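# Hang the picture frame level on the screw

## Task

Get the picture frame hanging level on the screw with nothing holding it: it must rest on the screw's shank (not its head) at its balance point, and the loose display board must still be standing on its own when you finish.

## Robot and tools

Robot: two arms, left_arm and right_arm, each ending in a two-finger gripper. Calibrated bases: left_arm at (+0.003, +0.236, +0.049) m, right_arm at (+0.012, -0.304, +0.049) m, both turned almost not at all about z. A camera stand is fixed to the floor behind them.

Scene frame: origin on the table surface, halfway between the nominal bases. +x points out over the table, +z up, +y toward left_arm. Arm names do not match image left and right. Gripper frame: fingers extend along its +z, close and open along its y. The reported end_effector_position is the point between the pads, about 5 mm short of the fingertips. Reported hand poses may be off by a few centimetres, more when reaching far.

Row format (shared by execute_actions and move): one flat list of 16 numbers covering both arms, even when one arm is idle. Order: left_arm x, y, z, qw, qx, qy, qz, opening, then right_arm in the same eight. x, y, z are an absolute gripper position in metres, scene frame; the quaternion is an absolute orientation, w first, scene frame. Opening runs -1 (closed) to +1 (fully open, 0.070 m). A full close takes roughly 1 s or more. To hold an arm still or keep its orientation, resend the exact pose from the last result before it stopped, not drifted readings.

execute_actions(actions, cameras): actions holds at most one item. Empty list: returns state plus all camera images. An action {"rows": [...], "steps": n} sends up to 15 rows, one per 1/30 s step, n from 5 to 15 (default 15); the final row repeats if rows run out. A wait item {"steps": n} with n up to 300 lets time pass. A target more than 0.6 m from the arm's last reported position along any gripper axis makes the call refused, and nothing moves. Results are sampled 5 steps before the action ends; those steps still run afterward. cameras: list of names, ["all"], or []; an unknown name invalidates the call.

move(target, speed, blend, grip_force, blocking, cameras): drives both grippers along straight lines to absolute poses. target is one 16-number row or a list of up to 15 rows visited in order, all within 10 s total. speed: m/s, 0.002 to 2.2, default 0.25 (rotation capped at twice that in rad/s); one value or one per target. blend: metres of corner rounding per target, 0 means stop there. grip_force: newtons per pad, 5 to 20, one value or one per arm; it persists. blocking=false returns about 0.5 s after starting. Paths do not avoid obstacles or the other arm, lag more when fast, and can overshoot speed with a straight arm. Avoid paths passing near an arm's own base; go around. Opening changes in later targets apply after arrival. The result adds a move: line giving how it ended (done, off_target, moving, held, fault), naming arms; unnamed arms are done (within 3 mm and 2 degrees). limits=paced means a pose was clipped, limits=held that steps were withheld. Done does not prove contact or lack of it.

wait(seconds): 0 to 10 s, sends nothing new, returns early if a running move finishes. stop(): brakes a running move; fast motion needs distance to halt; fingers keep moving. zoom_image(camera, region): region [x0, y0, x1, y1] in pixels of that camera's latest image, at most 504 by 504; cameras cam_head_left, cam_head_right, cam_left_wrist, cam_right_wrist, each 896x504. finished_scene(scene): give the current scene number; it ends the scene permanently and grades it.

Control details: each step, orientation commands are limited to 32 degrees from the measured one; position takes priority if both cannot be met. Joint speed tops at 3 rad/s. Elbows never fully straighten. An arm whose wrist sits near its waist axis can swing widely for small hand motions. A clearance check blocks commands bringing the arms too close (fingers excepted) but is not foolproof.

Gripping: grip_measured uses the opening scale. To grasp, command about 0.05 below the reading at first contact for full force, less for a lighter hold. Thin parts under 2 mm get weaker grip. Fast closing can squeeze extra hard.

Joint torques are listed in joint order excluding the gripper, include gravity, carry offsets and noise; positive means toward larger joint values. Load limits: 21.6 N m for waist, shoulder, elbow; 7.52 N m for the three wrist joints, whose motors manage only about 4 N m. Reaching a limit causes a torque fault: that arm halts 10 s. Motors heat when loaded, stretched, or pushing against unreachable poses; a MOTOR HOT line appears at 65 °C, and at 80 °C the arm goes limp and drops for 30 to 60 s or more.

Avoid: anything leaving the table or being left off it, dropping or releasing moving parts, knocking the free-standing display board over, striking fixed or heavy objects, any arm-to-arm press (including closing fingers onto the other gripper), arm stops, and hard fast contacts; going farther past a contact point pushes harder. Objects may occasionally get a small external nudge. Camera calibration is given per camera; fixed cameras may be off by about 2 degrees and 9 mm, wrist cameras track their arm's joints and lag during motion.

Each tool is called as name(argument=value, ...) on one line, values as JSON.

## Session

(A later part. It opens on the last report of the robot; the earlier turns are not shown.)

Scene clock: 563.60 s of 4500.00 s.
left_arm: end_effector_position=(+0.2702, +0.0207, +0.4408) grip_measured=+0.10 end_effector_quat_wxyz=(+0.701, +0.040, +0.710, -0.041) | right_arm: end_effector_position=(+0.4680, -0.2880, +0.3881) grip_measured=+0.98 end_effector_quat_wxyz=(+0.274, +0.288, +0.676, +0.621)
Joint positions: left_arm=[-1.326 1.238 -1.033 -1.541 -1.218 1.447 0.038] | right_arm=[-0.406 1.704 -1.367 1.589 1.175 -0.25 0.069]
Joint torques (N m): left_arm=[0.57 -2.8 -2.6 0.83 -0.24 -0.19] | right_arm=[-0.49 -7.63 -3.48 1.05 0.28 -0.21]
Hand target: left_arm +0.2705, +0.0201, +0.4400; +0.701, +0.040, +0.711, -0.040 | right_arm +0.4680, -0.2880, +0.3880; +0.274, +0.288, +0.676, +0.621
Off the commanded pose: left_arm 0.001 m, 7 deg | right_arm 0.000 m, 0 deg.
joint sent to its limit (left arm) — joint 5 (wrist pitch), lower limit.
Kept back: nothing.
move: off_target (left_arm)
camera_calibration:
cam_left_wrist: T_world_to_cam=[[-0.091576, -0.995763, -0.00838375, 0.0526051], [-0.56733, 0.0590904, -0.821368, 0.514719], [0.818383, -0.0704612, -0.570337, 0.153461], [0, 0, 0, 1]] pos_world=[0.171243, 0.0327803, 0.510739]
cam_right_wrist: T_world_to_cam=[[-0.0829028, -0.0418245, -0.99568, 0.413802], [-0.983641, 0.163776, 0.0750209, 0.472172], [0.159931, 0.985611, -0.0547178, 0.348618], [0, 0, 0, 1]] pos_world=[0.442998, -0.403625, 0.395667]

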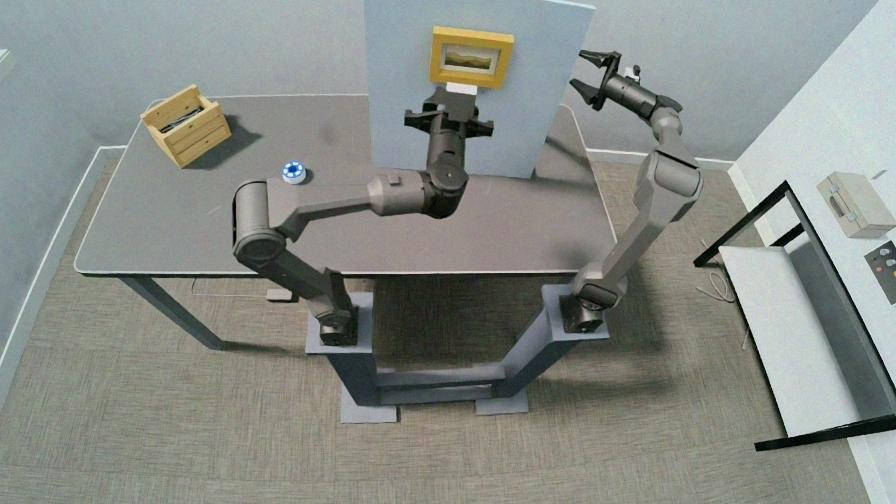

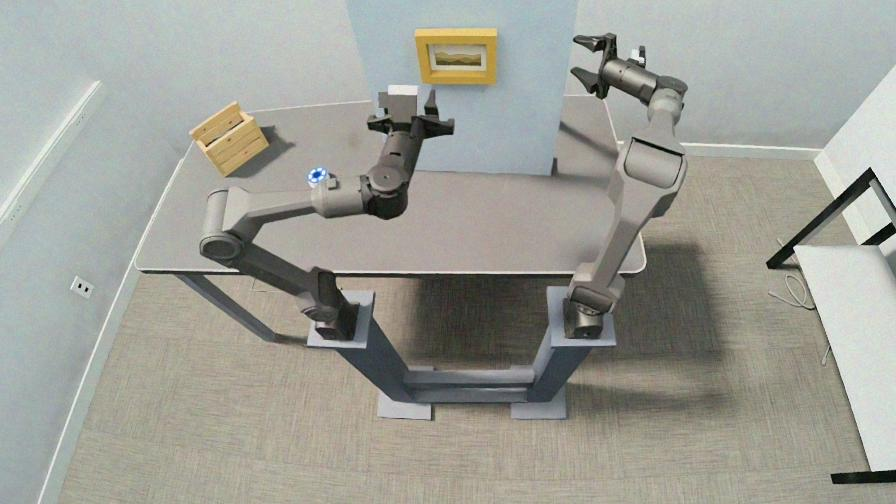

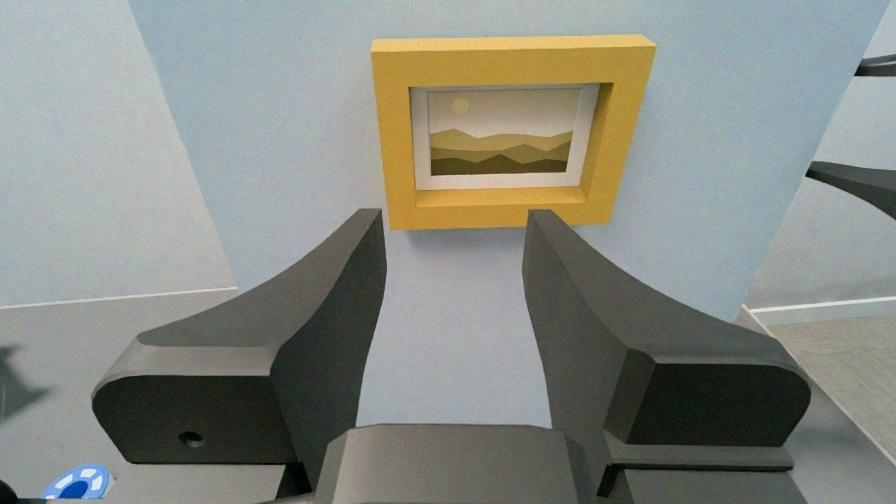

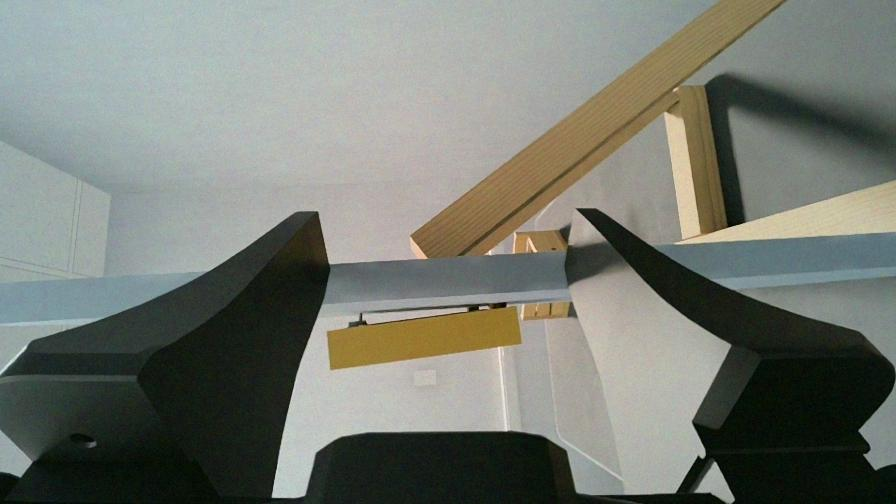

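execute_actions(actions=[], cameras=["cam_head_left","cam_left_wrist","cam_right_wrist"])

Scene clock: 569.77 s of 4500.00 s.
left_arm: end_effector_position=(+0.2705, +0.0204, +0.4403) grip_measured=+0.10 end_effector_quat_wxyz=(+0.701, +0.040, +0.711, -0.040) | right_arm: end_effector_position=(+0.4680, -0.2880, +0.3881) grip_measured=+0.98 end_effector_quat_wxyz=(+0.274, +0.288, +0.676, +0.621)
Joint positions: left_arm=[-1.325 1.24 -1.033 -1.541 -1.218 1.447 0.038] | right_arm=[-0.406 1.704 -1.367 1.589 1.175 -0.25 0.069]
Joint torques (N m): left_arm=[0.22 -2.52 -2.61 0.95 -0.11 -0.2] | right_arm=[-0.5 -7.62 -3.42 1.06 0.29 -0.22]
Motor temperatures (°C): left_arm=[30 32 32 32 34 29] | right_arm=[28 31 33 34 38 30]
Hand target: left_arm +0.2705, +0.0201, +0.4400; +0.701, +0.040, +0.711, -0.040 | right_arm +0.4680, -0.2880, +0.3880; +0.274, +0.288, +0.676, +0.621
Off the commanded pose: left_arm 0.001 m, 7 deg | right_arm 0.000 m, 0 deg.
Steps of this call (1-185: nothing new was sent). Readings (end_effector_position of left_arm | right_arm):
1: (+0.2702, +0.0207, +0.4408) | (+0.4680, -0.2880, +0.3881)
2: (+0.2702, +0.0207, +0.4408) | (+0.4680, -0.2880, +0.3881)
4: (+0.2702, +0.0204, +0.4405) | (+0.4680, -0.2880, +0.3881)
8: (+0.2705, +0.0204, +0.4403) | (+0.4680, -0.2880, +0.3881)
185: the state above
camera_calibration:
cam_left_wrist: T_world_to_cam=[[-0.090699, -0.995826, -0.0101966, 0.0529097], [-0.567813, 0.060122, -0.820959, 0.514431], [0.818145, -0.0686703, -0.570896, 0.153221], [0, 0, 0, 1]] pos_world=[0.171543, 0.032282, 0.51034]
cam_right_wrist: T_world_to_cam=[[-0.0829028, -0.0418245, -0.99568, 0.413802], [-0.983641, 0.163776, 0.0750209, 0.472172], [0.159931, 0.985611, -0.0547178, 0.348618], [0, 0, 0, 1]] pos_world=[0.442998, -0.403625, 0.395667]
Images, in order (width x height): cam_head_left 896x504, cam_left_wrist 896x504, cam_right_wrist 896x504.

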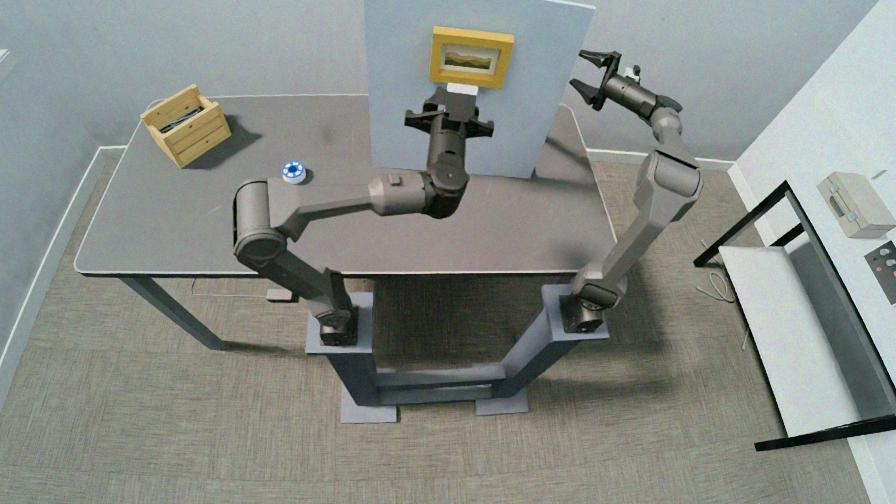

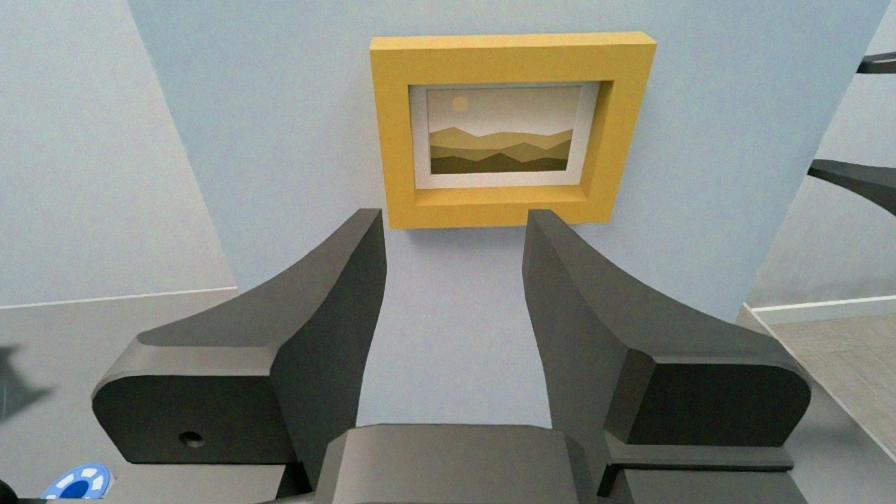

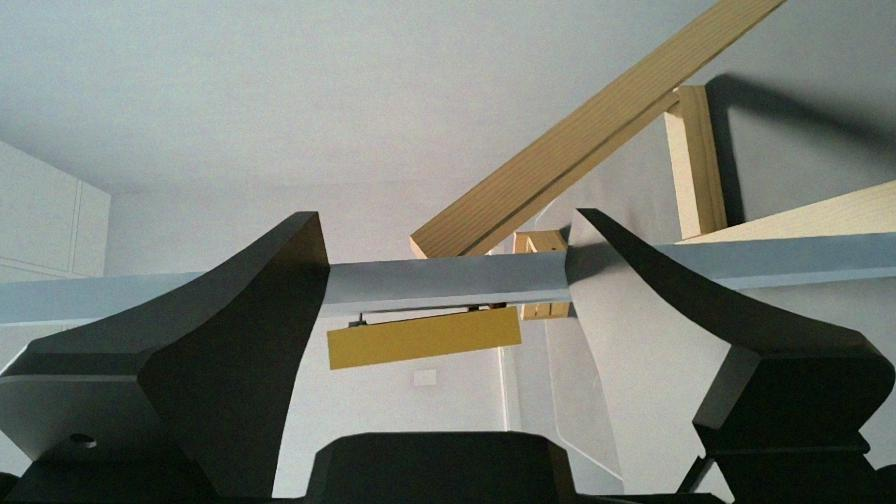

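zoom_image(camera="cam_head_left", region=[520, 0, 610, 50])

zoom_image(camera="cam_head_left", region=[425, 15, 525, 71])

zoom_image(camera="cam_head_left", region=[360, 150, 540, 190])

Scaled by 5.600 from the camera's 896x504 image, which has a finer 1280x720 frame.

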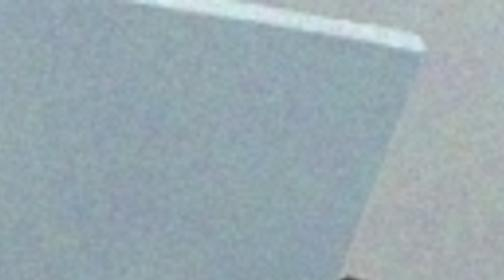

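Scaled by 5.040 from the camera's 896x504 image, which has a finer 1280x720 frame.

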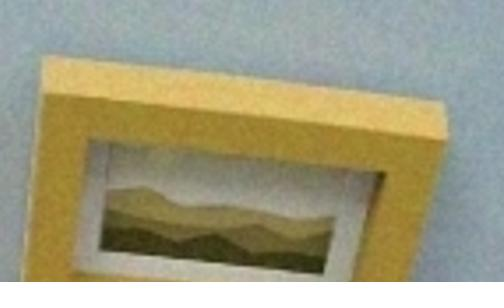

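Scaled by 2.800 from the camera's 896x504 image, which has a finer 1280x720 frame.

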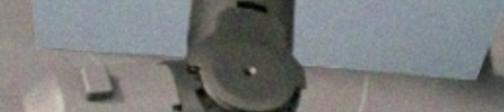

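execute_actions(actions=[], cameras=["cam_head_right"])

zoom_image(camera="cam_head_right", region=[340, 0, 600, 50])

zoom_image(camera="cam_head_right", region=[330, 140, 560, 190])

Scene clock: 571.50 s of 4500.00 s.
left_arm: end_effector_position=(+0.2705, +0.0204, +0.4403) grip_measured=+0.10 end_effector_quat_wxyz=(+0.701, +0.040, +0.711, -0.040) | right_arm: end_effector_position=(+0.4680, -0.2880, +0.3881) grip_measured=+0.98 end_effector_quat_wxyz=(+0.274, +0.288, +0.676, +0.621)
Joint positions: left_arm=[-1.325 1.24 -1.033 -1.541 -1.218 1.447 0.038] | right_arm=[-0.406 1.704 -1.367 1.589 1.175 -0.25 0.069]
Joint torques (N m): left_arm=[0.42 -2.9 -2.37 0.96 -0.09 -0.18] | right_arm=[-0.52 -7.63 -3.44 1.04 0.29 -0.21]
Motor temperatures (°C): left_arm=[30 32 32 32 34 29] | right_arm=[28 31 33 34 38 30]
Hand target: left_arm +0.2705, +0.0201, +0.4400; +0.701, +0.040, +0.711, -0.040 | right_arm +0.4680, -0.2880, +0.3880; +0.274, +0.288, +0.676, +0.621
Off the commanded pose: left_arm 0.001 m, 7 deg | right_arm 0.000 m, 0 deg.
Steps of this call (1-52: nothing new was sent). Readings (end_effector_position of left_arm | right_arm):
1: (+0.2705, +0.0204, +0.4403) | (+0.4680, -0.2880, +0.3881)
2: (+0.2705, +0.0204, +0.4403) | (+0.4680, -0.2880, +0.3881)
4: (+0.2705, +0.0204, +0.4403) | (+0.4680, -0.2880, +0.3881)
8: (+0.2705, +0.0204, +0.4403) | (+0.4680, -0.2880, +0.3881)
52: the state above
Images, in order (width x height): cam_head_right 896x504.

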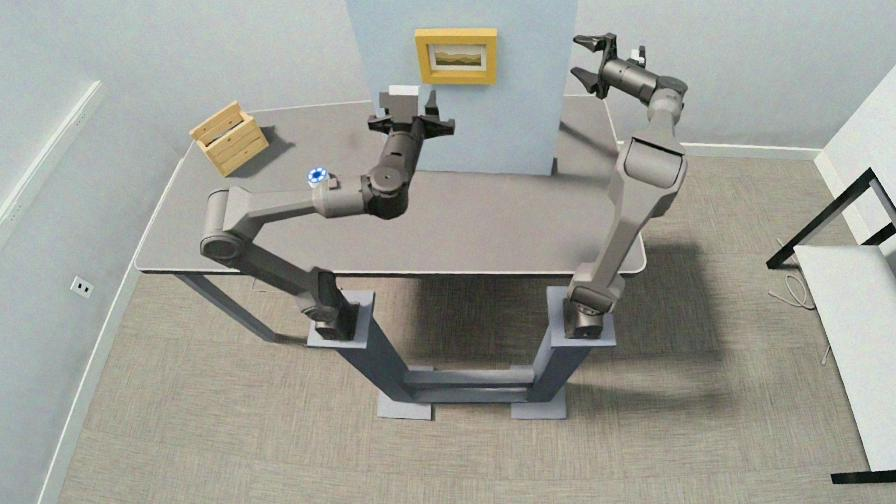

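Scaled by 1.938 from the camera's 896x504 image, which has a finer 1280x720 frame.

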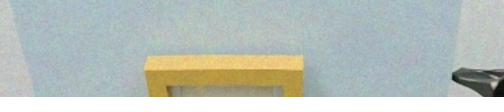

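Scaled by 2.191 from the camera's 896x504 image, which has a finer 1280x720 frame.

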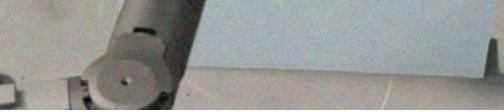

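zoom_image(camera="cam_head_right", region=[335, 0, 415, 120])

zoom_image(camera="cam_head_right", region=[405, 15, 505, 71])

zoom_image(camera="cam_head_right", region=[410, 155, 560, 185])

zoom_image(camera="cam_head_right", region=[530, 0, 600, 40])

Scaled by 4.200 from the camera's 896x504 image, which has a finer 1280x720 frame.

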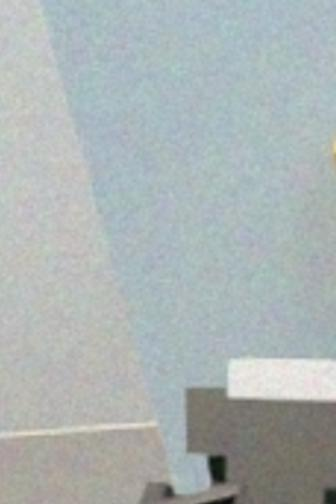

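Scaled by 5.040 from the camera's 896x504 image, which has a finer 1280x720 frame.

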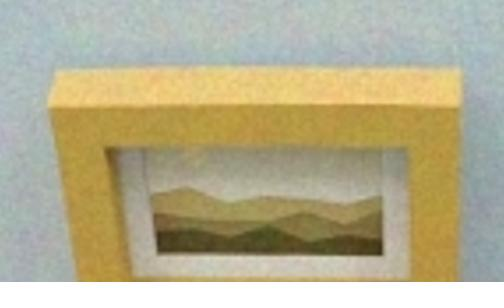

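Scaled by 3.360 from the camera's 896x504 image, which has a finer 1280x720 frame.

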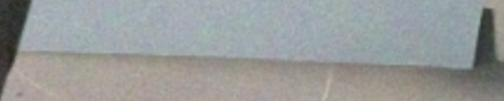

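Scaled by 7.200 from the camera's 896x504 image, which has a finer 1280x720 frame.

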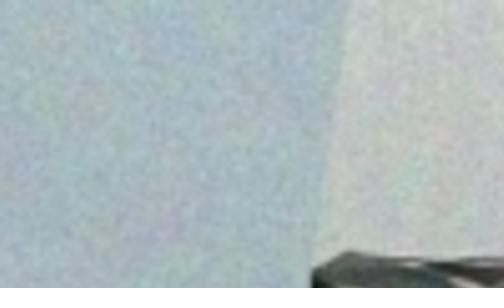

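finished_scene(scene=1)

The scene is finished: the task was done.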